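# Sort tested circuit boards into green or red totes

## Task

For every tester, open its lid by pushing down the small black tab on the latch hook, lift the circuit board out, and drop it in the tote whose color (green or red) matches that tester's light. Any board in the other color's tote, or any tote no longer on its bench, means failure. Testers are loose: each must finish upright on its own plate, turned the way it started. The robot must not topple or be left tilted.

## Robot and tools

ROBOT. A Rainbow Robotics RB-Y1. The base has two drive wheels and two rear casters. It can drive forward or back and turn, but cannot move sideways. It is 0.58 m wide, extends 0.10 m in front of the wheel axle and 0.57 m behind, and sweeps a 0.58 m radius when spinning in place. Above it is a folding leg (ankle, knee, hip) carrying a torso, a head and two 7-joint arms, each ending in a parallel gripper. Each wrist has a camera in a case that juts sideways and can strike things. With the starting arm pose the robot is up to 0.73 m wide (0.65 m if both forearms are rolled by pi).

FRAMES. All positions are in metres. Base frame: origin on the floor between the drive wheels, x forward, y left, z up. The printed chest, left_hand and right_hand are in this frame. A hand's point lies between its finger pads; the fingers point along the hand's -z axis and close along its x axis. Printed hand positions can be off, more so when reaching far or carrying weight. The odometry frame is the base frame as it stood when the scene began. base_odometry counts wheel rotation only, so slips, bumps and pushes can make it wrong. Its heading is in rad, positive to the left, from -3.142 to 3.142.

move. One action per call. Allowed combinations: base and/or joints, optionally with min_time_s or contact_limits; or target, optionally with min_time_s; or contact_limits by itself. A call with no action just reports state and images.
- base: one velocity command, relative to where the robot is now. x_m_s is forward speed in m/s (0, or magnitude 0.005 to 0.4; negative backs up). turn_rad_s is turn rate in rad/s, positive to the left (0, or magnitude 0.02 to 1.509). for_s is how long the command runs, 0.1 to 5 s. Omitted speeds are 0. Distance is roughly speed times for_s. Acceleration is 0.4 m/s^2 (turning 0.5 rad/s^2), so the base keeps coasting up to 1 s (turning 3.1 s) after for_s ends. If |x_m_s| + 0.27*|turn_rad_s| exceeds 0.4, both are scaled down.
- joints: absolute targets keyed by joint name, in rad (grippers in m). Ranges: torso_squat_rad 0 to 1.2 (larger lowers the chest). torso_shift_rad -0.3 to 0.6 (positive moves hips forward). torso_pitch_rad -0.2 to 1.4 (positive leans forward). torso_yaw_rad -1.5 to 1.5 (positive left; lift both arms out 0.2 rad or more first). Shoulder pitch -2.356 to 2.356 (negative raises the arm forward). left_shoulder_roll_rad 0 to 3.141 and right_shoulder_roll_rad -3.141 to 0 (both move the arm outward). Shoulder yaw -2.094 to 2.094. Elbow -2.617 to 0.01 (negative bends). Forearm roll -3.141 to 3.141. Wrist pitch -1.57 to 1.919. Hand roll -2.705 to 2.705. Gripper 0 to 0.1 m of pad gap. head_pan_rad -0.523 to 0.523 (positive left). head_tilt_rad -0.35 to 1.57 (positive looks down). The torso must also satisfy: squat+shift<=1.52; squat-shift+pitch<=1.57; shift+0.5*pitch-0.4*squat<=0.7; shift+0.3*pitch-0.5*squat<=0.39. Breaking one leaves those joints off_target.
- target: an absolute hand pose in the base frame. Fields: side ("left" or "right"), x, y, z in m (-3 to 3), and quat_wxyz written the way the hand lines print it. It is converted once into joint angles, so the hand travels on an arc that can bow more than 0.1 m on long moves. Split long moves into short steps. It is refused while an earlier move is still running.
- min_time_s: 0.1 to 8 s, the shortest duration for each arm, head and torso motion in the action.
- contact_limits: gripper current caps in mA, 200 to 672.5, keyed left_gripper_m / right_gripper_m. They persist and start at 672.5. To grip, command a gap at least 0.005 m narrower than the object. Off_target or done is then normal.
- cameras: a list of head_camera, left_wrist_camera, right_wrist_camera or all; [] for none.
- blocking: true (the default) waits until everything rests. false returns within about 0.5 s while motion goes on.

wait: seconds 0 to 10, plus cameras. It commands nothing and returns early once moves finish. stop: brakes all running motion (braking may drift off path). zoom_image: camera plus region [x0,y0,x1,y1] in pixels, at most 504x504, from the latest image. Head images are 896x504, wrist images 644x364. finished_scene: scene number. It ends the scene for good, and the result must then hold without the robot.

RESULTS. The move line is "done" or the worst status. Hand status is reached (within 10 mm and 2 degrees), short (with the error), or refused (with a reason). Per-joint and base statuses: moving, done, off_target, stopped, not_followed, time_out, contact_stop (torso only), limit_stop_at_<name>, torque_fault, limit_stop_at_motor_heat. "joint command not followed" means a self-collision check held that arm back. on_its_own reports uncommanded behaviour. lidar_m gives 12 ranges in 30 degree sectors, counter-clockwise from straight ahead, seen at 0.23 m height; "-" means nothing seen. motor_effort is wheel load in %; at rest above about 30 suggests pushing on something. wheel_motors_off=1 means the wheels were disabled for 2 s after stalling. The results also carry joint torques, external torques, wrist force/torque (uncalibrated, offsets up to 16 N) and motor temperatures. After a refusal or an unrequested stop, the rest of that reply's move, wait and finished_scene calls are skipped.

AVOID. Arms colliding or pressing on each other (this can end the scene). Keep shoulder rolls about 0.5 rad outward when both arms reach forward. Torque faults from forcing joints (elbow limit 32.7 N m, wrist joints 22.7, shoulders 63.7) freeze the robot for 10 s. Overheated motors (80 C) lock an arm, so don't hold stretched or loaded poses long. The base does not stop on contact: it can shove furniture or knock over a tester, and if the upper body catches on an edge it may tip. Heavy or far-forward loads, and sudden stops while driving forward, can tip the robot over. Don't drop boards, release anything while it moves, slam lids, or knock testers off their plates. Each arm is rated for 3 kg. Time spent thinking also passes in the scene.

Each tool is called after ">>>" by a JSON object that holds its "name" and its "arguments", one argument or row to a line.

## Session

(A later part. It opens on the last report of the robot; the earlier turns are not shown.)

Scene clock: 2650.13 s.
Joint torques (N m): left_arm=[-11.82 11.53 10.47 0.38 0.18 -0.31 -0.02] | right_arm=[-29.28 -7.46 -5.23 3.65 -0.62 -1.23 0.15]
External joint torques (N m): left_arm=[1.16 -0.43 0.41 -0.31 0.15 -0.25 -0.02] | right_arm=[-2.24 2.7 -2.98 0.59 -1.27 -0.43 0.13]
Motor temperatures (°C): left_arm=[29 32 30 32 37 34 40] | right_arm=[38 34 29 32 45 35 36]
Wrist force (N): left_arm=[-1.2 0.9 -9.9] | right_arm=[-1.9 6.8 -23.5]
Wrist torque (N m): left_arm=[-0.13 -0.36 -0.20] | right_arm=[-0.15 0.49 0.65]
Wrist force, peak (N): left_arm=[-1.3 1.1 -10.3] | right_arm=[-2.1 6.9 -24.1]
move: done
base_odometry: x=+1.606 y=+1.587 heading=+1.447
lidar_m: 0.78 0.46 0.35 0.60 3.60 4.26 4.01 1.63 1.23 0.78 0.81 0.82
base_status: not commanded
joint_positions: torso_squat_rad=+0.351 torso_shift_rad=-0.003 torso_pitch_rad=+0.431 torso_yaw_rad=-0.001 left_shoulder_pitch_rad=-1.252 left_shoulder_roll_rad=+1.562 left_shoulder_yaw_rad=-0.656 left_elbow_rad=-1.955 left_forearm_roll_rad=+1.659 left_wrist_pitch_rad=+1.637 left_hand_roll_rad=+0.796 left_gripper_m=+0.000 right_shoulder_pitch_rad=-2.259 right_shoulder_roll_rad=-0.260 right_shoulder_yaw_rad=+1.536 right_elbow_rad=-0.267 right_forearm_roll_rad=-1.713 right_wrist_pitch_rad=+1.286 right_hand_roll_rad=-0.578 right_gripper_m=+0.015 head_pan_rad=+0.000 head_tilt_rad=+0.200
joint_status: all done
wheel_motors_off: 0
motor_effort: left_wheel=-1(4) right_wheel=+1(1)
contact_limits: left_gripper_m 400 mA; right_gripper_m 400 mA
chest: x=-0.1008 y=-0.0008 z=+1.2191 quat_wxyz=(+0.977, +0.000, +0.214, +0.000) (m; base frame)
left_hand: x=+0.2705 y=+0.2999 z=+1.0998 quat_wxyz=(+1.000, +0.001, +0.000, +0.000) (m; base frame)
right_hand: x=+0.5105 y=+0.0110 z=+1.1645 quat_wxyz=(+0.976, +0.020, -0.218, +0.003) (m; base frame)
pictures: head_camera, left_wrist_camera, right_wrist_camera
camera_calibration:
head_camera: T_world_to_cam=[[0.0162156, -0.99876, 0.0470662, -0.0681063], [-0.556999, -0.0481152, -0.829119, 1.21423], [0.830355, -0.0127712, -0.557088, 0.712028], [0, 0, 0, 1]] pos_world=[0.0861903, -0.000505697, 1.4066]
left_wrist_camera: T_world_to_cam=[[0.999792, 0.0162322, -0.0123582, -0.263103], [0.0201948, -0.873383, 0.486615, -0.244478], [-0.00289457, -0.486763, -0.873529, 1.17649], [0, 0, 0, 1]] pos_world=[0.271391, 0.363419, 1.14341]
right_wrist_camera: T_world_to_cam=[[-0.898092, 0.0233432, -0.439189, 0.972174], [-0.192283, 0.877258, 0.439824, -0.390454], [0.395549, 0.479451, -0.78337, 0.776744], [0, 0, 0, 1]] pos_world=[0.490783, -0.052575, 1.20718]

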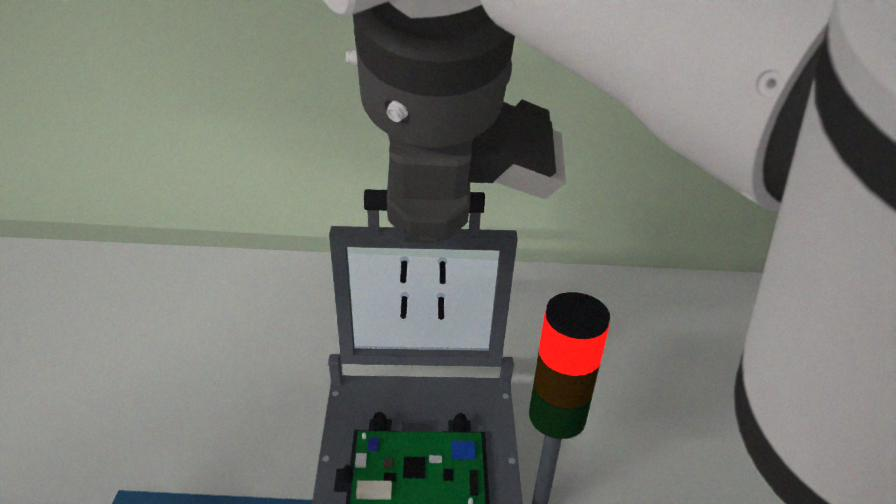

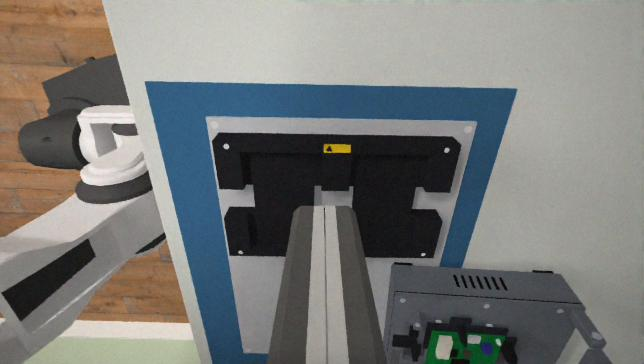

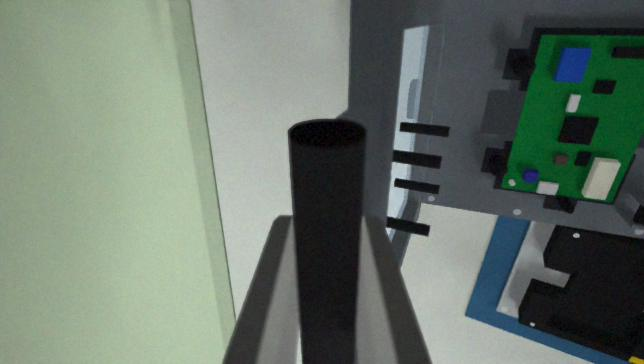

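>>> {"name": "move", "arguments": {
  "joints": {"right_gripper_m":0.04},
  "cameras": ["head_camera","right_wrist_camera"]
}}

Scene clock: 2688.50 s.
Joint torques (N m): left_arm=[-11.8 11.76 10.44 0.44 0.28 -0.33 -0.03] | right_arm=[-25.94 -7.75 -3.84 3.28 0.12 -0.99 0.22]
External joint torques (N m): left_arm=[1.18 -0.2 0.38 -0.26 0.26 -0.27 -0.03] | right_arm=[1.09 2.42 -1.59 0.23 -0.53 -0.19 0.2]
Motor temperatures (°C): left_arm=[29 32 30 32 37 34 40] | right_arm=[38 34 29 32 45 35 35]
Wrist force (N): left_arm=[-1.1 1.0 -10.2] | right_arm=[-0.6 10.3 -12.2]
Wrist torque (N m): left_arm=[-0.13 -0.35 -0.22] | right_arm=[-0.01 0.69 0.51]
Wrist force, peak (N): left_arm=[-1.1 1.0 -10.2] | right_arm=[-1.9 6.9 -24.0]
move: done
base_odometry: x=+1.606 y=+1.587 heading=+1.447
lidar_m: 0.79 0.46 0.35 0.60 3.60 4.26 4.00 1.64 1.23 0.78 0.81 0.82
base_status: not commanded
joint_positions: torso_squat_rad=+0.351 torso_shift_rad=-0.003 torso_pitch_rad=+0.430 torso_yaw_rad=-0.001 left_shoulder_pitch_rad=-1.252 left_shoulder_roll_rad=+1.562 left_shoulder_yaw_rad=-0.656 left_elbow_rad=-1.955 left_forearm_roll_rad=+1.659 left_wrist_pitch_rad=+1.637 left_hand_roll_rad=+0.796 left_gripper_m=+0.000 right_shoulder_pitch_rad=-2.260 right_shoulder_roll_rad=-0.260 right_shoulder_yaw_rad=+1.535 right_elbow_rad=-0.267 right_forearm_roll_rad=-1.713 right_wrist_pitch_rad=+1.286 right_hand_roll_rad=-0.578 right_gripper_m=+0.040 head_pan_rad=+0.000 head_tilt_rad=+0.200
joint_status: all done
wheel_motors_off: 0
motor_effort: left_wheel=-2(4) right_wheel=+0(1)
contact_limits: left_gripper_m 400 mA; right_gripper_m 400 mA
chest: x=-0.1012 y=-0.0008 z=+1.2191 quat_wxyz=(+0.977, +0.000, +0.213, +0.000) (m; base frame)
left_hand: x=+0.2703 y=+0.2999 z=+1.1001 quat_wxyz=(+1.000, +0.001, +0.000, +0.000) (m; base frame)
right_hand: x=+0.5103 y=+0.0113 z=+1.1655 quat_wxyz=(+0.976, +0.020, -0.218, +0.003) (m; base frame)
pictures: head_camera, right_wrist_camera
camera_calibration:
head_camera: T_world_to_cam=[[0.0161901, -0.99876, 0.0470758, -0.0681179], [-0.556506, -0.0481166, -0.829449, 1.21455], [0.830686, -0.0127691, -0.556595, 0.711755], [0, 0, 0, 1]] pos_world=[0.0857644, -0.000504876, 1.40678]
right_wrist_camera: T_world_to_cam=[[-0.897552, 0.0232917, -0.440293, 0.97333], [-0.193173, 0.876886, 0.440177, -0.391158], [0.396339, 0.480135, -0.782551, 0.776074], [0, 0, 0, 1]] pos_world=[0.490465, -0.05229, 1.20805]

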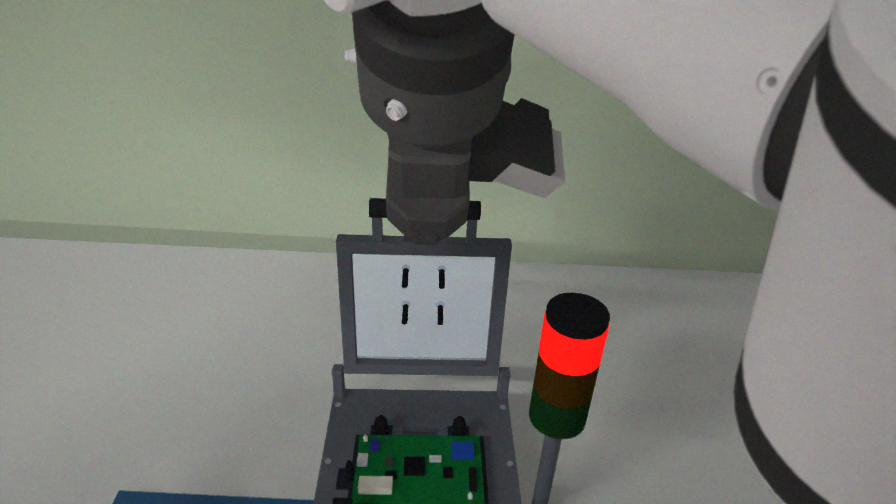

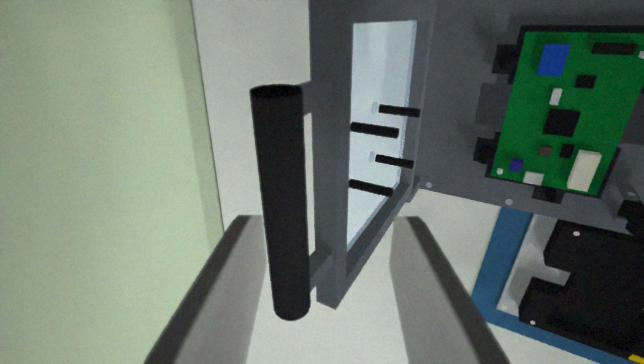

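>>> {"name": "move", "arguments": {
  "joints": {"right_gripper_m":0.07},
  "cameras": ["head_camera","right_wrist_camera"]
}}

Scene clock: 2693.97 s.
Joint torques (N m): left_arm=[-11.78 11.71 10.57 0.37 0.21 -0.24 -0.05] | right_arm=[-25.97 -7.76 -3.54 3.3 0.06 -1.01 0.21]
External joint torques (N m): left_arm=[1.2 -0.25 0.51 -0.33 0.18 -0.18 -0.05] | right_arm=[1.05 2.41 -1.3 0.25 -0.59 -0.21 0.19]
Motor temperatures (°C): left_arm=[29 32 30 32 37 34 40] | right_arm=[38 34 29 32 45 35 35]
Wrist force (N): left_arm=[-1.3 0.7 -9.8] | right_arm=[-0.7 10.6 -12.3]
Wrist torque (N m): left_arm=[-0.08 -0.35 -0.21] | right_arm=[-0.05 0.67 0.49]
Wrist force, peak (N): left_arm=[-1.3 0.8 -10.3] | right_arm=[-0.6 10.7 -12.5]
move: done
base_odometry: x=+1.606 y=+1.587 heading=+1.447
lidar_m: 0.79 0.46 0.35 0.61 3.60 4.26 4.01 1.64 1.23 0.78 0.81 0.83
base_status: not commanded
joint_positions: torso_squat_rad=+0.351 torso_shift_rad=-0.003 torso_pitch_rad=+0.430 torso_yaw_rad=-0.001 left_shoulder_pitch_rad=-1.252 left_shoulder_roll_rad=+1.562 left_shoulder_yaw_rad=-0.656 left_elbow_rad=-1.955 left_forearm_roll_rad=+1.659 left_wrist_pitch_rad=+1.637 left_hand_roll_rad=+0.796 left_gripper_m=+0.000 right_shoulder_pitch_rad=-2.260 right_shoulder_roll_rad=-0.260 right_shoulder_yaw_rad=+1.535 right_elbow_rad=-0.267 right_forearm_roll_rad=-1.713 right_wrist_pitch_rad=+1.286 right_hand_roll_rad=-0.578 right_gripper_m=+0.070 head_pan_rad=+0.000 head_tilt_rad=+0.200
joint_status: all done
wheel_motors_off: 0
motor_effort: left_wheel=-2(3) right_wheel=+1(2)
contact_limits: left_gripper_m 400 mA; right_gripper_m 400 mA
chest: x=-0.1012 y=-0.0008 z=+1.2191 quat_wxyz=(+0.977, +0.000, +0.213, +0.000) (m; base frame)
left_hand: x=+0.2703 y=+0.2999 z=+1.1001 quat_wxyz=(+1.000, +0.001, +0.000, +0.000) (m; base frame)
right_hand: x=+0.5103 y=+0.0113 z=+1.1655 quat_wxyz=(+0.976, +0.020, -0.218, +0.003) (m; base frame)
pictures: head_camera, right_wrist_camera
camera_calibration:
head_camera: T_world_to_cam=[[0.0161898, -0.99876, 0.0470758, -0.068118], [-0.556505, -0.0481164, -0.82945, 1.21455], [0.830686, -0.0127693, -0.556594, 0.711754], [0, 0, 0, 1]] pos_world=[0.0857641, -0.000504969, 1.40678]
right_wrist_camera: T_world_to_cam=[[-0.897551, 0.0232926, -0.440294, 0.973331], [-0.193173, 0.876885, 0.440178, -0.391159], [0.39634, 0.480136, -0.78255, 0.776073], [0, 0, 0, 1]] pos_world=[0.490465, -0.05229, 1.20805]

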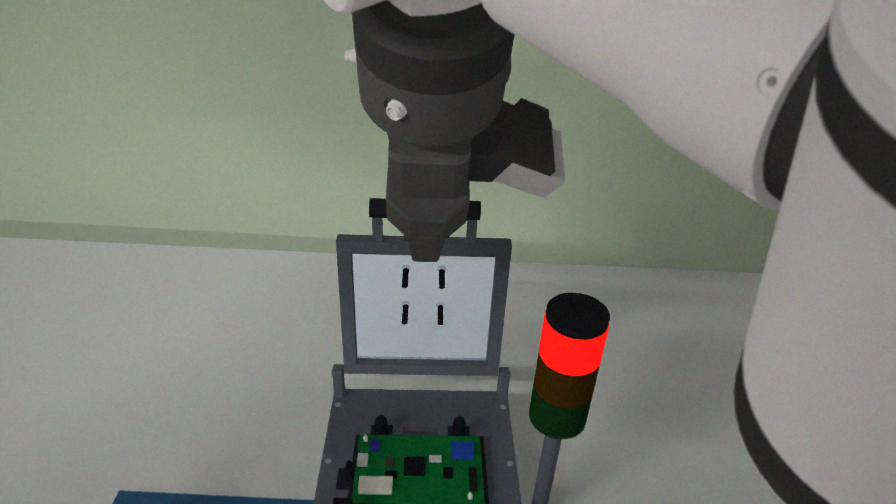

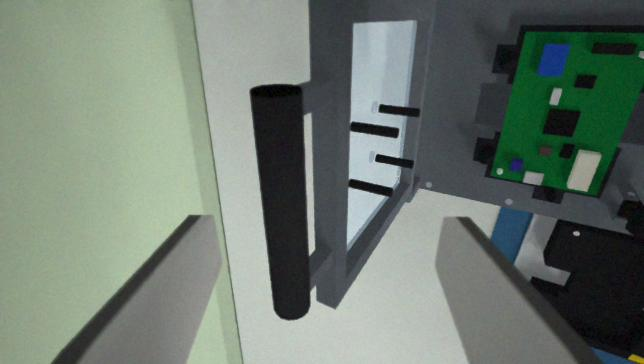

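Lid is stable. Raise the hand straight up and out along the finger axis.

>>> {"name": "move", "arguments": {
  "target": {"side":"right","x":0.47,"y":0.012,"z":1.235,"quat_wxyz":[0.97,0,-0.24,0]},
  "min_time_s": 3,
  "cameras": ["right_wrist_camera"]
}}

>>> {"name": "move", "arguments": {
  "target": {"side":"right","x":0.35,"y":-0.1,"z":1.25,"quat_wxyz":[0.97,0,-0.24,0]},
  "min_time_s": 3,
  "cameras": []
}}

>>> {"name": "move", "arguments": {
  "joints": {"head_tilt_rad":0.6},
  "cameras": ["head_camera","left_wrist_camera"]
}}

Scene clock: 2703.00 s.
Joint torques (N m): left_arm=[-11.97 11.8 10.66 0.41 0.16 -0.17 -0.05] | right_arm=[-24.7 -11.05 -7.63 1.18 1.03 -0.37 -0.24]
External joint torques (N m): left_arm=[1.02 -0.16 0.6 -0.29 0.14 -0.11 -0.05] | right_arm=[0.84 -1.56 -0.94 -0.59 0.07 0.22 -0.27]
Motor temperatures (°C): left_arm=[29 32 30 32 37 34 40] | right_arm=[38 34 29 32 45 35 35]
Wrist force (N): left_arm=[-1.4 0.9 -10.0] | right_arm=[-0.5 10.7 -12.1]
Wrist torque (N m): left_arm=[-0.13 -0.38 -0.21] | right_arm=[-0.03 0.72 0.52]
Wrist force, peak (N): left_arm=[-1.2 0.7 -10.2] | right_arm=[-0.3 10.7 -12.8]
move: done
base_odometry: x=+1.606 y=+1.587 heading=+1.447
lidar_m: 0.79 0.46 0.35 0.60 3.60 4.26 4.00 1.64 1.23 0.79 0.81 0.82
base_status: not commanded
joint_positions: torso_squat_rad=+0.351 torso_shift_rad=-0.003 torso_pitch_rad=+0.430 torso_yaw_rad=-0.001 left_shoulder_pitch_rad=-1.252 left_shoulder_roll_rad=+1.562 left_shoulder_yaw_rad=-0.656 left_elbow_rad=-1.955 left_forearm_roll_rad=+1.659 left_wrist_pitch_rad=+1.637 left_hand_roll_rad=+0.796 left_gripper_m=+0.000 right_shoulder_pitch_rad=-2.315 right_shoulder_roll_rad=-0.506 right_shoulder_yaw_rad=+1.301 right_elbow_rad=-0.815 right_forearm_roll_rad=-1.441 right_wrist_pitch_rad=+1.491 right_hand_roll_rad=-0.899 right_gripper_m=+0.070 head_pan_rad=+0.000 head_tilt_rad=+0.200
joint_status: all done
wheel_motors_off: 0
motor_effort: left_wheel=-3(4) right_wheel=+0(2)
contact_limits: left_gripper_m 400 mA; right_gripper_m 400 mA
chest: x=-0.1012 y=-0.0008 z=+1.2191 quat_wxyz=(+0.977, +0.000, +0.213, +0.000) (m; base frame)
left_hand: x=+0.2703 y=+0.2999 z=+1.1001 quat_wxyz=(+1.000, +0.001, +0.000, +0.000) (m; base frame)
right_hand: x=+0.4692 y=+0.0121 z=+1.2347 quat_wxyz=(+0.972, -0.002, -0.235, +0.000) (m; base frame)
right_hand_status: reached (checked arc, planned for 3.0 s): 1 mm and 0.7 deg off.
pictures: right_wrist_camera
camera_calibration:
right_wrist_camera: T_world_to_cam=[[-0.881902, 0.0186914, -0.471063, 0.997625], [-0.192759, 0.897574, 0.39649, -0.376783], [0.430225, 0.440467, -0.787969, 0.837389], [0, 0, 0, 1]] pos_world=[0.446913, -0.049298, 1.27917]

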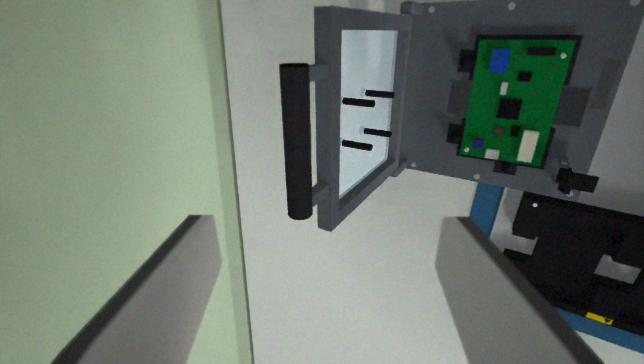

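Scene clock: 2706.33 s.
Joint torques (N m): left_arm=[-11.79 11.75 10.59 0.47 0.25 -0.34 0.01] | right_arm=[-16.05 -6.16 -10.99 2.79 0.62 0.02 -0.17]
External joint torques (N m): left_arm=[1.2 -0.21 0.53 -0.23 0.23 -0.28 0.01] | right_arm=[2.84 -0.91 -0.96 -0.67 -0.5 0.28 -0.19]
Motor temperatures (°C): left_arm=[29 32 30 32 37 34 40] | right_arm=[38 34 29 32 45 35 35]
Wrist force (N): left_arm=[-1.1 0.9 -9.8] | right_arm=[-0.8 10.7 -12.5]
Wrist torque (N m): left_arm=[-0.13 -0.34 -0.20] | right_arm=[-0.05 0.67 0.51]
Wrist force, peak (N): left_arm=[-1.5 0.7 -10.2] | right_arm=[-0.5 10.9 -12.5]
move: done
base_odometry: x=+1.606 y=+1.587 heading=+1.447
lidar_m: 0.79 0.46 0.35 0.61 3.60 4.26 4.00 1.63 1.23 0.78 0.80 0.82
base_status: not commanded
joint_positions: torso_squat_rad=+0.351 torso_shift_rad=-0.003 torso_pitch_rad=+0.430 torso_yaw_rad=-0.001 left_shoulder_pitch_rad=-1.252 left_shoulder_roll_rad=+1.562 left_shoulder_yaw_rad=-0.656 left_elbow_rad=-1.955 left_forearm_roll_rad=+1.659 left_wrist_pitch_rad=+1.637 left_hand_roll_rad=+0.796 left_gripper_m=+0.000 right_shoulder_pitch_rad=-2.238 right_shoulder_roll_rad=-1.140 right_shoulder_yaw_rad=+1.197 right_elbow_rad=-1.847 right_forearm_roll_rad=-1.540 right_wrist_pitch_rad=+1.610 right_hand_roll_rad=-1.298 right_gripper_m=+0.070 head_pan_rad=+0.000 head_tilt_rad=+0.200
joint_status: all done
wheel_motors_off: 0
motor_effort: left_wheel=-3(4) right_wheel=-1(2)
contact_limits: left_gripper_m 400 mA; right_gripper_m 400 mA
chest: x=-0.1012 y=-0.0008 z=+1.2191 quat_wxyz=(+0.977, +0.000, +0.213, +0.000) (m; base frame)
left_hand: x=+0.2703 y=+0.2999 z=+1.1001 quat_wxyz=(+1.000, +0.001, +0.000, +0.000) (m; base frame)
right_hand: x=+0.3500 y=-0.0998 z=+1.2502 quat_wxyz=(+0.971, +0.000, -0.240, +0.000) (m; base frame)
right_hand_status: reached (checked arc, planned for 3.0 s): 0 mm and 0.0 deg off.
pictures: none
No camera images: "cameras" was empty.

Scene clock: 2707.27 s.
Joint torques (N m): left_arm=[-11.85 11.95 10.39 0.42 0.23 -0.24 -0.06] | right_arm=[-15.8 -6.09 -10.79 2.83 0.72 -0.15 -0.14]
External joint torques (N m): left_arm=[1.13 0 0.33 -0.28 0.21 -0.18 -0.06] | right_arm=[3.09 -0.84 -0.75 -0.63 -0.4 0.11 -0.17]
Motor temperatures (°C): left_arm=[29 32 30 32 37 34 40] | right_arm=[38 34 29 32 45 35 35]
Wrist force (N): left_arm=[-1.3 0.6 -9.7] | right_arm=[-0.8 10.6 -12.4]
Wrist torque (N m): left_arm=[-0.08 -0.36 -0.20] | right_arm=[-0.05 0.68 0.50]
Wrist force, peak (N): left_arm=[-1.1 0.8 -10.2] | right_arm=[-0.7 10.8 -12.4]
move: done
base_odometry: x=+1.606 y=+1.587 heading=+1.447
lidar_m: 0.79 0.46 0.35 0.60 3.60 4.26 4.01 1.63 1.23 0.79 0.81 0.82
base_status: not commanded
joint_positions: torso_squat_rad=+0.351 torso_shift_rad=-0.003 torso_pitch_rad=+0.430 torso_yaw_rad=-0.001 left_shoulder_pitch_rad=-1.252 left_shoulder_roll_rad=+1.562 left_shoulder_yaw_rad=-0.656 left_elbow_rad=-1.955 left_forearm_roll_rad=+1.659 left_wrist_pitch_rad=+1.637 left_hand_roll_rad=+0.796 left_gripper_m=+0.000 right_shoulder_pitch_rad=-2.238 right_shoulder_roll_rad=-1.140 right_shoulder_yaw_rad=+1.197 right_elbow_rad=-1.847 right_forearm_roll_rad=-1.540 right_wrist_pitch_rad=+1.610 right_hand_roll_rad=-1.298 right_gripper_m=+0.070 head_pan_rad=+0.000 head_tilt_rad=+0.600
joint_status: all done
wheel_motors_off: 0
motor_effort: left_wheel=-2(4) right_wheel=+1(2)
contact_limits: left_gripper_m 400 mA; right_gripper_m 400 mA
chest: x=-0.1012 y=-0.0008 z=+1.2191 quat_wxyz=(+0.977, +0.000, +0.213, +0.000) (m; base frame)
left_hand: x=+0.2703 y=+0.2999 z=+1.1001 quat_wxyz=(+1.000, +0.001, +0.000, +0.000) (m; base frame)
right_hand: x=+0.3500 y=-0.0998 z=+1.2502 quat_wxyz=(+0.971, +0.000, -0.240, +0.000) (m; base frame)
pictures: head_camera, left_wrist_camera
camera_calibration:
head_camera: T_world_to_cam=[[0.0334498, -0.998766, 0.0367184, -0.053741], [-0.835533, -0.0481049, -0.54733, 0.822521], [0.548421, -0.0123713, -0.836111, 1.10142], [0, 0, 0, 1]] pos_world=[0.0850008, -0.000481359, 1.37307]
left_wrist_camera: T_world_to_cam=[[0.999799, 0.0162353, -0.0117654, -0.26351], [0.019909, -0.873383, 0.486627, -0.244545], [-0.00237517, -0.486763, -0.873531, 1.1766], [0, 0, 0, 1]] pos_world=[0.27112, 0.36342, 1.14369]

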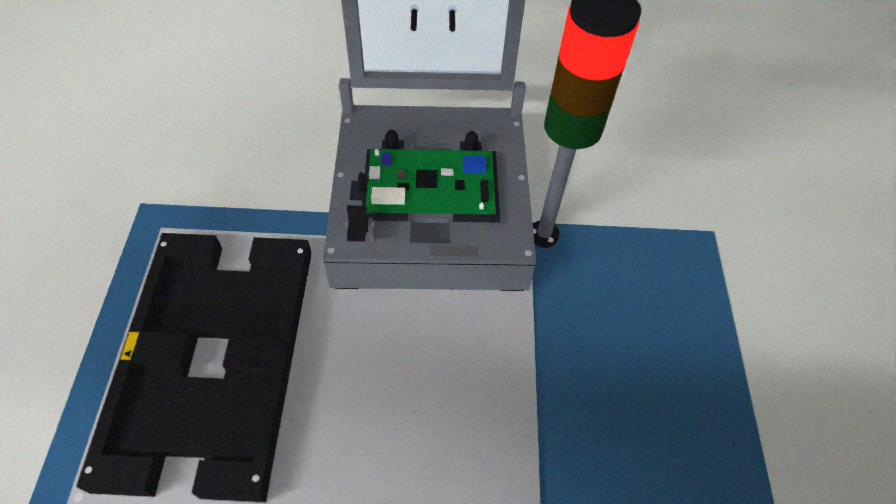

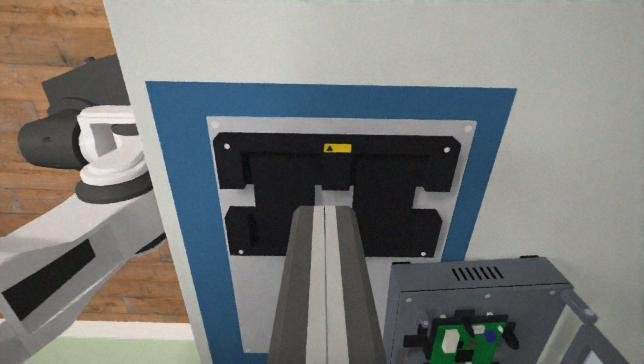

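>>> {"name": "move", "arguments": {
  "joints": {"torso_pitch_rad":0.62,"right_gripper_m":0.1,"head_tilt_rad":0.5},
  "contact_limits": {"right_gripper_m":672},
  "min_time_s": 2,
  "cameras": []
}}

>>> {"name": "move", "arguments": {
  "target": {"side":"right","x":0.42,"y":0.01,"z":1.08,"quat_wxyz":[1,0,0,0]},
  "min_time_s": 3
}}

Scene clock: 2729.30 s.
Joint torques (N m): left_arm=[-11.17 12.73 10.24 -0.55 0.43 0.05 -0.02] | right_arm=[-17.05 -6.64 -11.14 2.02 0.45 0 -0.18]
External joint torques (N m): left_arm=[0.96 -0.37 0.47 -0.23 0.15 -0.15 -0.03] | right_arm=[2.87 -0.97 -0.54 0 -0.34 0.16 -0.19]
Motor temperatures (°C): left_arm=[29 32 30 32 37 34 40] | right_arm=[37 34 29 32 45 35 35]
Wrist force (N): left_arm=[-0.3 0.8 -9.6] | right_arm=[0.7 10.8 -12.8]
Wrist torque (N m): left_arm=[-0.10 -0.34 -0.21] | right_arm=[-0.06 0.79 0.51]
Wrist force, peak (N): left_arm=[-1.2 0.6 -10.4] | right_arm=[0.3 10.6 -13.1]
move: done
base_odometry: x=+1.606 y=+1.587 heading=+1.447
lidar_m: 0.79 0.46 0.35 0.60 3.60 4.26 4.01 1.64 1.23 0.79 0.82 0.82
base_status: not commanded
joint_positions: torso_squat_rad=+0.351 torso_shift_rad=-0.003 torso_pitch_rad=+0.620 torso_yaw_rad=-0.001 left_shoulder_pitch_rad=-1.252 left_shoulder_roll_rad=+1.562 left_shoulder_yaw_rad=-0.656 left_elbow_rad=-1.955 left_forearm_roll_rad=+1.659 left_wrist_pitch_rad=+1.637 left_hand_roll_rad=+0.796 left_gripper_m=+0.000 right_shoulder_pitch_rad=-2.238 right_shoulder_roll_rad=-1.140 right_shoulder_yaw_rad=+1.197 right_elbow_rad=-1.847 right_forearm_roll_rad=-1.540 right_wrist_pitch_rad=+1.610 right_hand_roll_rad=-1.298 right_gripper_m=+0.099 head_pan_rad=+0.000 head_tilt_rad=+0.500
joint_status: all done
wheel_motors_off: 0
motor_effort: left_wheel=-2(3) right_wheel=+0(2)
contact_limits: left_gripper_m 400 mA; right_gripper_m 672 mA
chest: x=-0.0504 y=-0.0007 z=+1.1897 quat_wxyz=(+0.952, +0.000, +0.305, +0.000) (m; base frame)
left_hand: x=+0.2919 y=+0.3000 z=+1.0027 quat_wxyz=(+0.996, +0.001, +0.094, +0.000) (m; base frame)
right_hand: x=+0.3985 y=-0.0997 z=+1.1351 quat_wxyz=(+0.989, +0.000, -0.147, +0.000) (m; base frame)
pictures: none
No camera images: "cameras" was empty.

Scene clock: 2732.63 s.
Joint torques (N m): left_arm=[-11.33 12.63 10.08 -0.64 0.46 0.02 -0.04] | right_arm=[-24.6 -5.1 -7.45 1.35 -0.24 0.21 0.26]
External joint torques (N m): left_arm=[0.81 -0.47 0.31 -0.32 0.17 -0.18 -0.05] | right_arm=[0.66 2.3 1.48 0.83 -0.48 0.22 0.26]
Motor temperatures (°C): left_arm=[29 32 30 32 37 34 40] | right_arm=[37 34 29 32 45 35 35]
Wrist force (N): left_arm=[-0.1 0.7 -9.6] | right_arm=[2.3 10.5 -12.8]
Wrist torque (N m): left_arm=[-0.10 -0.31 -0.22] | right_arm=[0.01 0.85 0.52]
Wrist force, peak (N): left_arm=[0.0 0.8 -10.0] | right_arm=[1.4 10.8 -13.0]
move: done
base_odometry: x=+1.606 y=+1.587 heading=+1.447
lidar_m: 0.79 0.46 0.35 0.60 3.61 4.27 4.00 1.64 1.23 0.79 0.81 0.81
base_status: not commanded
joint_positions: torso_squat_rad=+0.351 torso_shift_rad=-0.003 torso_pitch_rad=+0.620 torso_yaw_rad=-0.001 left_shoulder_pitch_rad=-1.252 left_shoulder_roll_rad=+1.562 left_shoulder_yaw_rad=-0.656 left_elbow_rad=-1.955 left_forearm_roll_rad=+1.659 left_wrist_pitch_rad=+1.637 left_hand_roll_rad=+0.796 left_gripper_m=+0.000 right_shoulder_pitch_rad=-2.257 right_shoulder_roll_rad=-0.613 right_shoulder_yaw_rad=+1.261 right_elbow_rad=-1.107 right_forearm_roll_rad=-1.645 right_wrist_pitch_rad=+1.658 right_hand_roll_rad=-1.076 right_gripper_m=+0.099 head_pan_rad=+0.000 head_tilt_rad=+0.500
joint_status: all done
wheel_motors_off: 0
motor_effort: left_wheel=-2(4) right_wheel=+1(2)
contact_limits: left_gripper_m 400 mA; right_gripper_m 672 mA
chest: x=-0.0504 y=-0.0007 z=+1.1897 quat_wxyz=(+0.952, +0.000, +0.305, +0.000) (m; base frame)
left_hand: x=+0.2919 y=+0.3000 z=+1.0027 quat_wxyz=(+0.996, +0.001, +0.094, +0.000) (m; base frame)
right_hand: x=+0.4199 y=+0.0099 z=+1.0802 quat_wxyz=(+1.000, +0.001, -0.001, +0.000) (m; base frame)
right_hand_status: reached (checked arc, planned for 3.0 s): 0 mm and 0.1 deg off.
pictures: head_camera, left_wrist_camera, right_wrist_camera
camera_calibration:
head_camera: T_world_to_cam=[[0.0366895, -0.998761, 0.0336344, -0.0506598], [-0.881314, -0.0482051, -0.470066, 0.762466], [0.471104, -0.012396, -0.88199, 1.08117], [0, 0, 0, 1]] pos_world=[0.164487, -0.000440055, 1.3137]
left_wrist_camera: T_world_to_cam=[[0.979602, 0.0164131, -0.200274, -0.0913677], [0.111555, -0.873391, 0.474071, -0.21167], [-0.167136, -0.486743, -0.857407, 1.12355], [0, 0, 0, 1]] pos_world=[0.300904, 0.36351, 1.04539]
right_wrist_camera: T_world_to_cam=[[-0.999607, 0.0209201, -0.01865, 0.442126], [0.010421, 0.895176, 0.445592, -0.461299], [0.0260169, 0.445222, -0.895042, 1.02317], [0, 0, 0, 1]] pos_world=[0.42014, -0.0518431, 1.12957]

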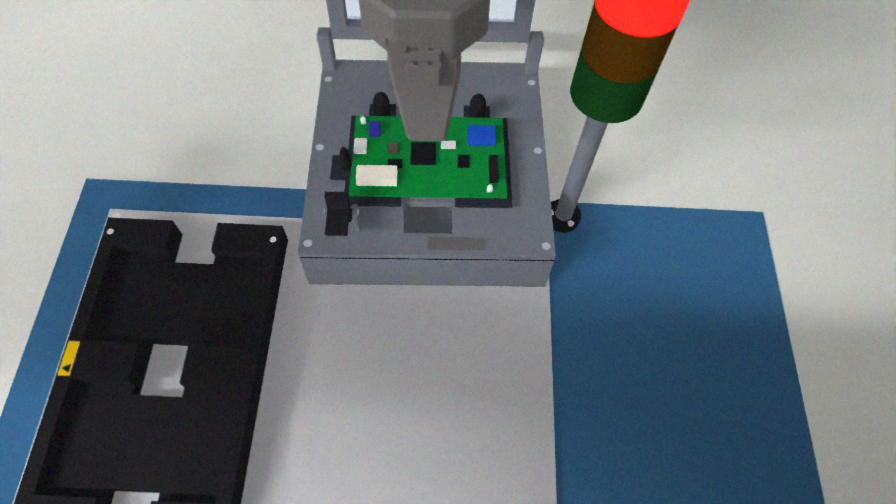

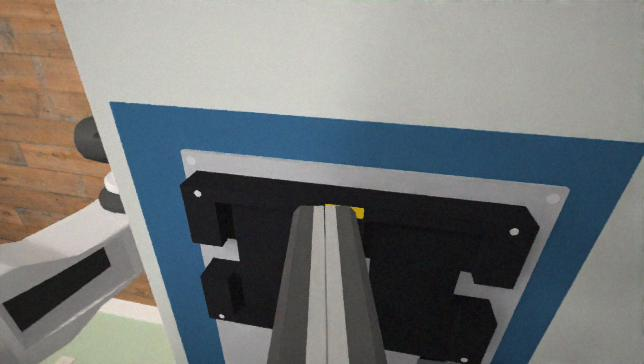

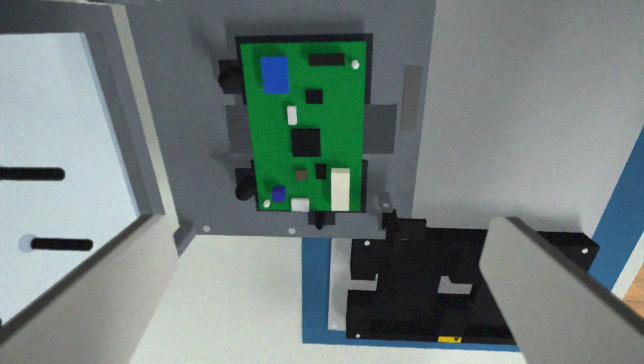

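>>> {"name": "move", "arguments": {
  "target": {"side":"right","x":0.434,"y":0.020,"z":1.0,"quat_wxyz":[0.9999,0,0,0.014]},
  "min_time_s": 3,
  "cameras": ["head_camera","right_wrist_camera"]
}}

Scene clock: 2749.47 s.
Joint torques (N m): left_arm=[-11.27 12.83 10.41 -0.48 0.46 -0.01 -0.03] | right_arm=[-22.4 -4.63 -6.72 1.07 0.4 -0.4 0.34]
External joint torques (N m): left_arm=[0.86 -0.26 0.64 -0.16 0.17 -0.21 -0.04] | right_arm=[3.57 2.57 1.44 1.02 0.15 -0.39 0.34]
Motor temperatures (°C): left_arm=[29 32 30 32 37 34 40] | right_arm=[37 34 29 31 45 35 35]
Wrist force (N): left_arm=[-0.2 0.7 -9.8] | right_arm=[2.1 10.8 -13.0]
Wrist torque (N m): left_arm=[-0.09 -0.30 -0.23] | right_arm=[-0.05 0.82 0.51]
Wrist force, peak (N): left_arm=[-0.2 0.6 -10.2] | right_arm=[2.3 10.5 -13.3]
move: done
base_odometry: x=+1.606 y=+1.587 heading=+1.447
lidar_m: 0.79 0.45 0.35 0.60 3.61 4.27 4.00 1.63 1.23 0.79 0.81 0.82
base_status: not commanded
joint_positions: torso_squat_rad=+0.351 torso_shift_rad=-0.003 torso_pitch_rad=+0.620 torso_yaw_rad=-0.001 left_shoulder_pitch_rad=-1.252 left_shoulder_roll_rad=+1.562 left_shoulder_yaw_rad=-0.656 left_elbow_rad=-1.955 left_forearm_roll_rad=+1.659 left_wrist_pitch_rad=+1.637 left_hand_roll_rad=+0.796 left_gripper_m=+0.000 right_shoulder_pitch_rad=-2.141 right_shoulder_roll_rad=-0.502 right_shoulder_yaw_rad=+1.321 right_elbow_rad=-0.965 right_forearm_roll_rad=-1.567 right_wrist_pitch_rad=+1.517 right_hand_roll_rad=-0.976 right_gripper_m=+0.099 head_pan_rad=+0.000 head_tilt_rad=+0.500
joint_status: all done
wheel_motors_off: 0
motor_effort: left_wheel=-2(4) right_wheel=+0(2)
contact_limits: left_gripper_m 400 mA; right_gripper_m 672 mA
chest: x=-0.0504 y=-0.0007 z=+1.1897 quat_wxyz=(+0.952, +0.000, +0.305, +0.000) (m; base frame)
left_hand: x=+0.2919 y=+0.3000 z=+1.0027 quat_wxyz=(+0.996, +0.001, +0.094, +0.000) (m; base frame)
right_hand: x=+0.4341 y=+0.0199 z=+1.0005 quat_wxyz=(+1.000, +0.000, -0.001, +0.014) (m; base frame)
right_hand_status: reached (checked arc, planned for 3.0 s): 1 mm and 0.1 deg off.
pictures: head_camera, right_wrist_camera
camera_calibration:
head_camera: T_world_to_cam=[[0.0366896, -0.998761, 0.0336343, -0.0506597], [-0.881314, -0.0482051, -0.470065, 0.762466], [0.471104, -0.0123959, -0.881991, 1.08117], [0, 0, 0, 1]] pos_world=[0.164487, -0.000440006, 1.3137]
right_wrist_camera: T_world_to_cam=[[-0.999804, -0.00729954, -0.0184124, 0.455083], [-0.0147307, 0.895471, 0.444877, -0.423327], [0.0132404, 0.445061, -0.895402, 0.952913], [0, 0, 0, 1]] pos_world=[0.436141, -0.0417052, 1.04995]

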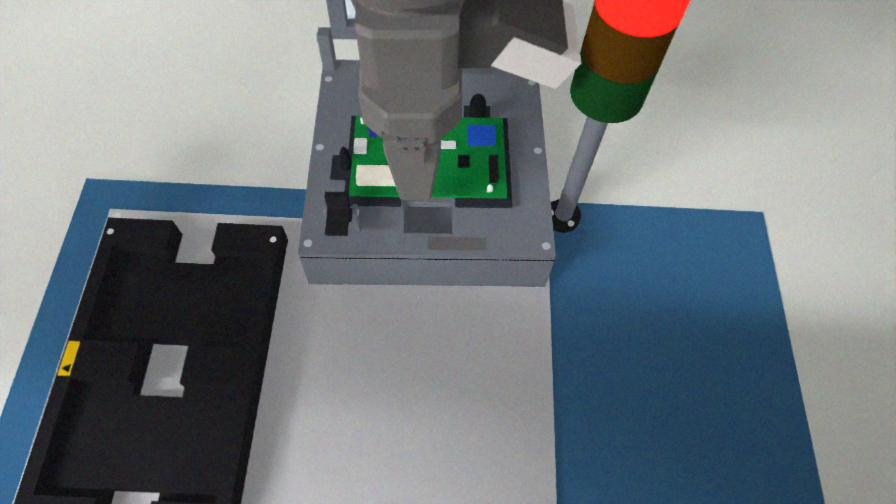

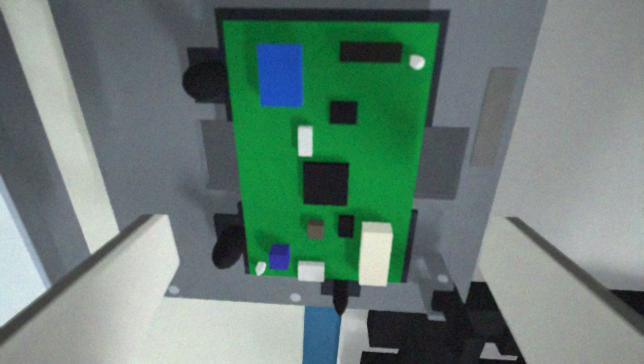

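>>> {"name": "move", "arguments": {
  "target": {"side":"right","x":0.434,"y":0.019,"z":0.965,"quat_wxyz":[0.9999,0,0,0.014]},
  "min_time_s": 2,
  "cameras": ["head_camera","right_wrist_camera"]
}}

Scene clock: 2774.97 s.
Joint torques (N m): left_arm=[-11.22 12.67 10.35 -0.54 0.45 0.07 -0.09] | right_arm=[-22.21 -4.35 -6.64 0.89 0.32 -0.31 0.36]
External joint torques (N m): left_arm=[0.91 -0.43 0.57 -0.23 0.17 -0.13 -0.1] | right_arm=[3.72 2.57 1.32 1.01 0.08 -0.3 0.36]
Motor temperatures (°C): left_arm=[29 32 30 32 37 34 40] | right_arm=[37 34 29 31 45 35 35]
Wrist force (N): left_arm=[0.1 0.7 -9.8] | right_arm=[2.2 10.7 -13.0]
Wrist torque (N m): left_arm=[-0.10 -0.28 -0.21] | right_arm=[-0.03 0.82 0.53]
Wrist force, peak (N): left_arm=[-0.2 1.0 -10.1] | right_arm=[2.4 10.9 -13.1]
move: done
base_odometry: x=+1.606 y=+1.587 heading=+1.447
lidar_m: 0.79 0.46 0.35 0.61 3.60 4.27 4.01 1.63 1.23 0.79 0.82 0.83
base_status: not commanded
joint_positions: torso_squat_rad=+0.351 torso_shift_rad=-0.003 torso_pitch_rad=+0.620 torso_yaw_rad=-0.001 left_shoulder_pitch_rad=-1.252 left_shoulder_roll_rad=+1.562 left_shoulder_yaw_rad=-0.656 left_elbow_rad=-1.955 left_forearm_roll_rad=+1.659 left_wrist_pitch_rad=+1.637 left_hand_roll_rad=+0.796 left_gripper_m=+0.000 right_shoulder_pitch_rad=-2.084 right_shoulder_roll_rad=-0.476 right_shoulder_yaw_rad=+1.346 right_elbow_rad=-0.939 right_forearm_roll_rad=-1.537 right_wrist_pitch_rad=+1.455 right_hand_roll_rad=-0.964 right_gripper_m=+0.099 head_pan_rad=+0.000 head_tilt_rad=+0.500
joint_status: all done
wheel_motors_off: 0
motor_effort: left_wheel=-4(4) right_wheel=+0(3)
contact_limits: left_gripper_m 400 mA; right_gripper_m 672 mA
chest: x=-0.0504 y=-0.0007 z=+1.1897 quat_wxyz=(+0.952, +0.000, +0.305, +0.000) (m; base frame)
left_hand: x=+0.2919 y=+0.3000 z=+1.0027 quat_wxyz=(+0.996, +0.001, +0.094, +0.000) (m; base frame)
right_hand: x=+0.4342 y=+0.0189 z=+0.9655 quat_wxyz=(+1.000, +0.000, -0.001, +0.014) (m; base frame)
right_hand_status: reached (checked arc, planned for 2.0 s): 1 mm and 0.1 deg off.
pictures: head_camera, right_wrist_camera
camera_calibration:
head_camera: T_world_to_cam=[[0.0366894, -0.998761, 0.0336343, -0.0506597], [-0.881314, -0.048205, -0.470066, 0.762467], [0.471104, -0.012396, -0.88199, 1.08117], [0, 0, 0, 1]] pos_world=[0.164487, -0.000440071, 1.3137]
right_wrist_camera: T_world_to_cam=[[-0.999807, -0.00732629, -0.0182189, 0.454292], [-0.0146652, 0.895584, 0.444651, -0.406662], [0.013059, 0.444832, -0.895519, 0.922242], [0, 0, 0, 1]] pos_world=[0.436197, -0.0427148, 1.01498]

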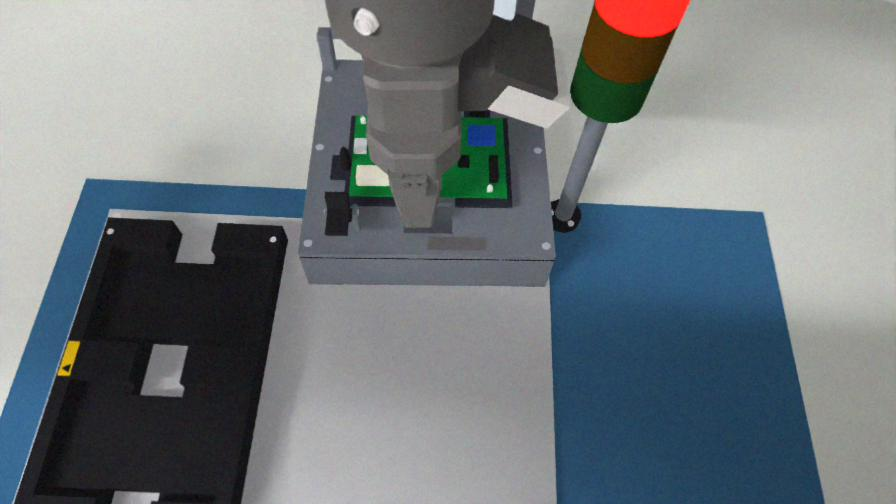

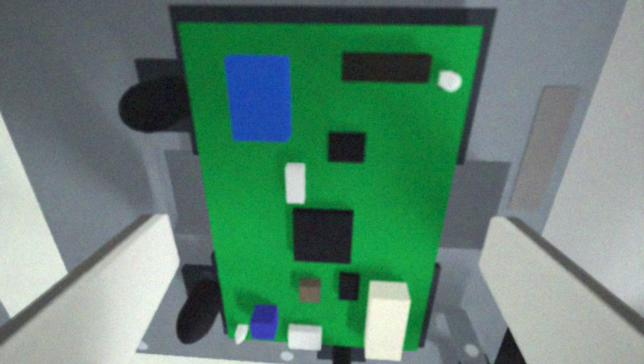

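>>> {"name": "move", "arguments": {
  "target": {"side":"right","x":0.434,"y":0.016,"z":0.95,"quat_wxyz":[0.9999,0,0,0.014]},
  "min_time_s": 2,
  "cameras": ["head_camera","right_wrist_camera"]
}}

>>> {"name": "move", "arguments": {
  "target": {"side":"right","x":0.434,"y":0.016,"z":0.941,"quat_wxyz":[0.9999,0,0,0.014]},
  "min_time_s": 2,
  "cameras": ["head_camera","right_wrist_camera"]
}}

Scene clock: 2786.70 s.
Joint torques (N m): left_arm=[-11.05 12.79 10.36 -0.51 0.44 0.05 0] | right_arm=[-7.81 -1.16 1.47 2.1 3.2 -3.46 0.04]
External joint torques (N m): left_arm=[1.09 -0.31 0.58 -0.2 0.15 -0.15 -0.01] | right_arm=[18.07 5.68 9.39 2.26 2.95 -3.44 0.04]
Motor temperatures (°C): left_arm=[29 32 30 32 37 34 40] | right_arm=[37 34 29 31 45 35 35]
Wrist force (N): left_arm=[0.0 0.9 -9.9] | right_arm=[-4.8 6.5 30.2]
Wrist torque (N m): left_arm=[-0.12 -0.28 -0.22] | right_arm=[0.19 3.50 0.79]
Wrist force, peak (N): left_arm=[-0.1 0.5 -10.2] | right_arm=[-5.2 6.7 30.5]
move: done
base_odometry: x=+1.606 y=+1.587 heading=+1.447
lidar_m: 0.79 0.46 0.34 0.60 3.60 4.27 4.00 1.63 1.23 0.78 0.81 0.83
base_status: not commanded
joint_positions: torso_squat_rad=+0.351 torso_shift_rad=-0.004 torso_pitch_rad=+0.618 torso_yaw_rad=-0.001 left_shoulder_pitch_rad=-1.252 left_shoulder_roll_rad=+1.562 left_shoulder_yaw_rad=-0.656 left_elbow_rad=-1.955 left_forearm_roll_rad=+1.659 left_wrist_pitch_rad=+1.637 left_hand_roll_rad=+0.796 left_gripper_m=+0.000 right_shoulder_pitch_rad=-2.061 right_shoulder_roll_rad=-0.474 right_shoulder_yaw_rad=+1.355 right_elbow_rad=-0.936 right_forearm_roll_rad=-1.526 right_wrist_pitch_rad=+1.429 right_hand_roll_rad=-0.959 right_gripper_m=+0.099 head_pan_rad=+0.000 head_tilt_rad=+0.500
joint_status: all done
wheel_motors_off: 0
motor_effort: left_wheel=-3(4) right_wheel=+0(3)
contact_limits: left_gripper_m 400 mA; right_gripper_m 672 mA
chest: x=-0.0512 y=-0.0007 z=+1.1899 quat_wxyz=(+0.953, +0.000, +0.304, +0.000) (m; base frame)
left_hand: x=+0.2914 y=+0.3000 z=+1.0035 quat_wxyz=(+0.996, +0.001, +0.094, +0.000) (m; base frame)
right_hand: x=+0.4341 y=+0.0165 z=+0.9540 quat_wxyz=(+1.000, +0.001, -0.002, +0.014) (m; base frame)
right_hand_status: reached (checked arc, planned for 2.0 s): 4 mm and 0.3 deg off.
pictures: head_camera, right_wrist_camera
camera_calibration:
head_camera: T_world_to_cam=[[0.0366363, -0.998761, 0.0336866, -0.0507055], [-0.880612, -0.0482013, -0.47138, 0.763503], [0.47242, -0.0123952, -0.881286, 1.08096], [0, 0, 0, 1]] pos_world=[0.16354, -0.000442163, 1.31424]
right_wrist_camera: T_world_to_cam=[[-0.999737, -0.00791589, -0.0215228, 0.457119], [-0.0166946, 0.894669, 0.446418, -0.400206], [0.015722, 0.44666, -0.894566, 0.910862], [0, 0, 0, 1]] pos_world=[0.435997, -0.0451747, 1.00332]

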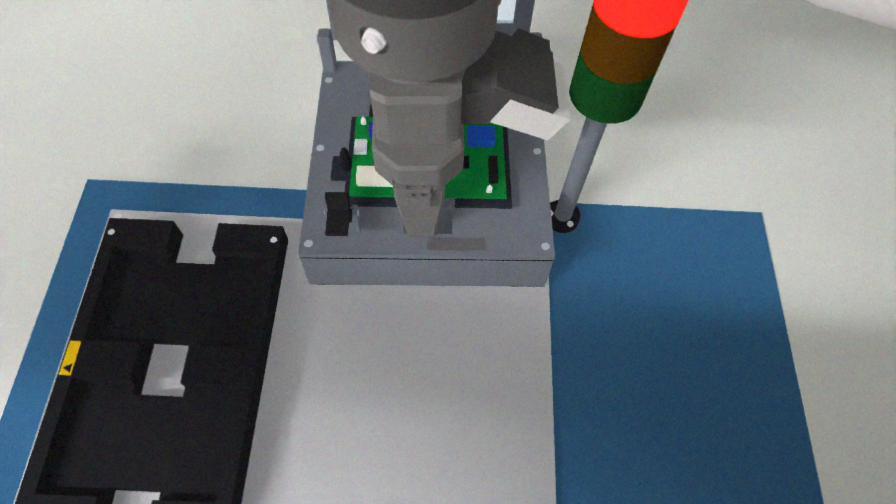

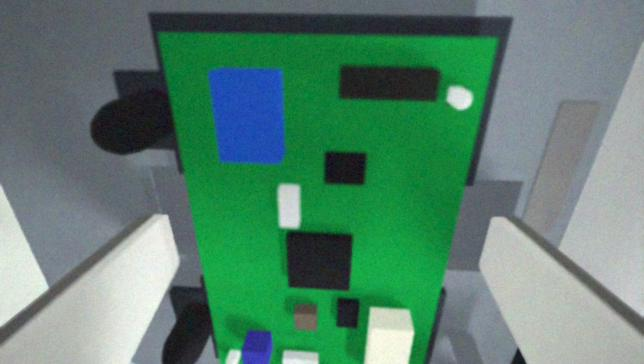

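Scene clock: 2789.03 s.
Joint torques (N m): left_arm=[-11.31 12.74 10.33 -0.51 0.41 0 -0.03] | right_arm=[18.45 8.22 14.73 4.73 8.5 -12.63 -1.08]
External joint torques (N m): left_arm=[0.85 -0.33 0.54 -0.23 0.13 -0.19 -0.04] | right_arm=[44.4 15.05 22.5 4.89 8.25 -12.59 -1.08]
Motor temperatures (°C): left_arm=[29 32 30 32 37 34 40] | right_arm=[37 34 29 31 45 36 35]
Wrist force (N): left_arm=[-0.5 0.7 -9.8] | right_arm=[-23.4 -10.3 117.4]
Wrist torque (N m): left_arm=[-0.08 -0.34 -0.22] | right_arm=[0.24 8.95 1.88]
Wrist force, peak (N): left_arm=[-0.2 0.8 -10.1] | right_arm=[-23.3 -10.4 118.0]
move: done
base_odometry: x=+1.606 y=+1.587 heading=+1.447
lidar_m: 0.78 0.46 0.36 0.61 3.61 4.27 4.01 1.64 1.23 0.79 0.80 0.83
base_status: not commanded
joint_positions: torso_squat_rad=+0.351 torso_shift_rad=-0.005 torso_pitch_rad=+0.615 torso_yaw_rad=-0.001 left_shoulder_pitch_rad=-1.252 left_shoulder_roll_rad=+1.562 left_shoulder_yaw_rad=-0.656 left_elbow_rad=-1.955 left_forearm_roll_rad=+1.659 left_wrist_pitch_rad=+1.637 left_hand_roll_rad=+0.796 left_gripper_m=+0.000 right_shoulder_pitch_rad=-2.053 right_shoulder_roll_rad=-0.462 right_shoulder_yaw_rad=+1.358 right_elbow_rad=-0.913 right_forearm_roll_rad=-1.520 right_wrist_pitch_rad=+1.414 right_hand_roll_rad=-0.946 right_gripper_m=+0.099 head_pan_rad=+0.000 head_tilt_rad=+0.500
joint_status: all done
wheel_motors_off: 0
motor_effort: left_wheel=-2(4) right_wheel=+6(7)
contact_limits: left_gripper_m 400 mA; right_gripper_m 672 mA
chest: x=-0.0529 y=-0.0010 z=+1.1905 quat_wxyz=(+0.953, +0.001, +0.303, +0.000) (m; base frame)
left_hand: x=+0.2904 y=+0.2996 z=+1.0053 quat_wxyz=(+0.996, +0.001, +0.092, +0.000) (m; base frame)
right_hand: x=+0.4353 y=+0.0171 z=+0.9502 quat_wxyz=(+1.000, +0.003, -0.006, +0.014) (m; base frame)
right_hand_status: reached (checked arc, planned for 2.0 s): 9 mm and 0.8 deg off.
pictures: head_camera, right_wrist_camera
camera_calibration:
head_camera: T_world_to_cam=[[0.0361999, -0.998782, 0.0335184, -0.0507494], [-0.87898, -0.0477803, -0.474459, 0.765938], [0.475483, -0.0122866, -0.879639, 1.08046], [0, 0, 0, 1]] pos_world=[0.161342, -0.000815694, 1.31552]
right_wrist_camera: T_world_to_cam=[[-0.999567, -0.00728376, -0.0284939, 0.464813], [-0.0193239, 0.893018, 0.449607, -0.400812], [0.0221708, 0.449963, -0.892772, 0.902656], [0, 0, 0, 1]] pos_world=[0.436854, -0.0448443, 0.999318]

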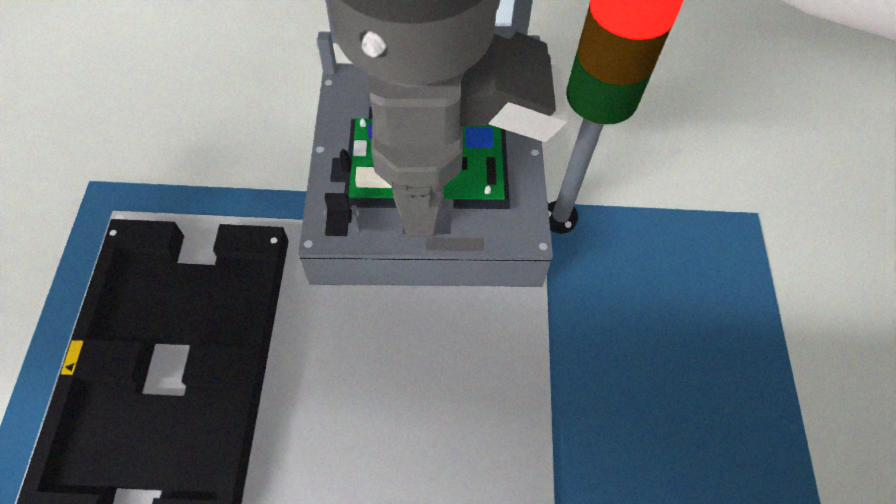

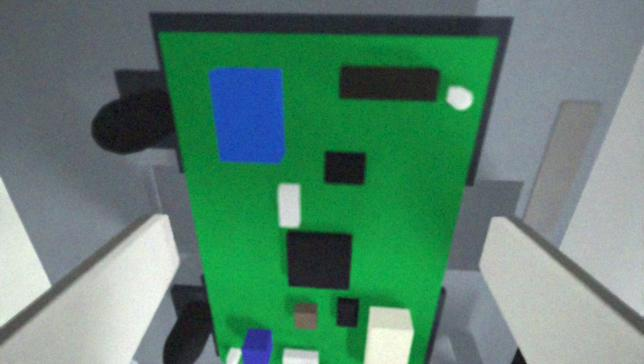

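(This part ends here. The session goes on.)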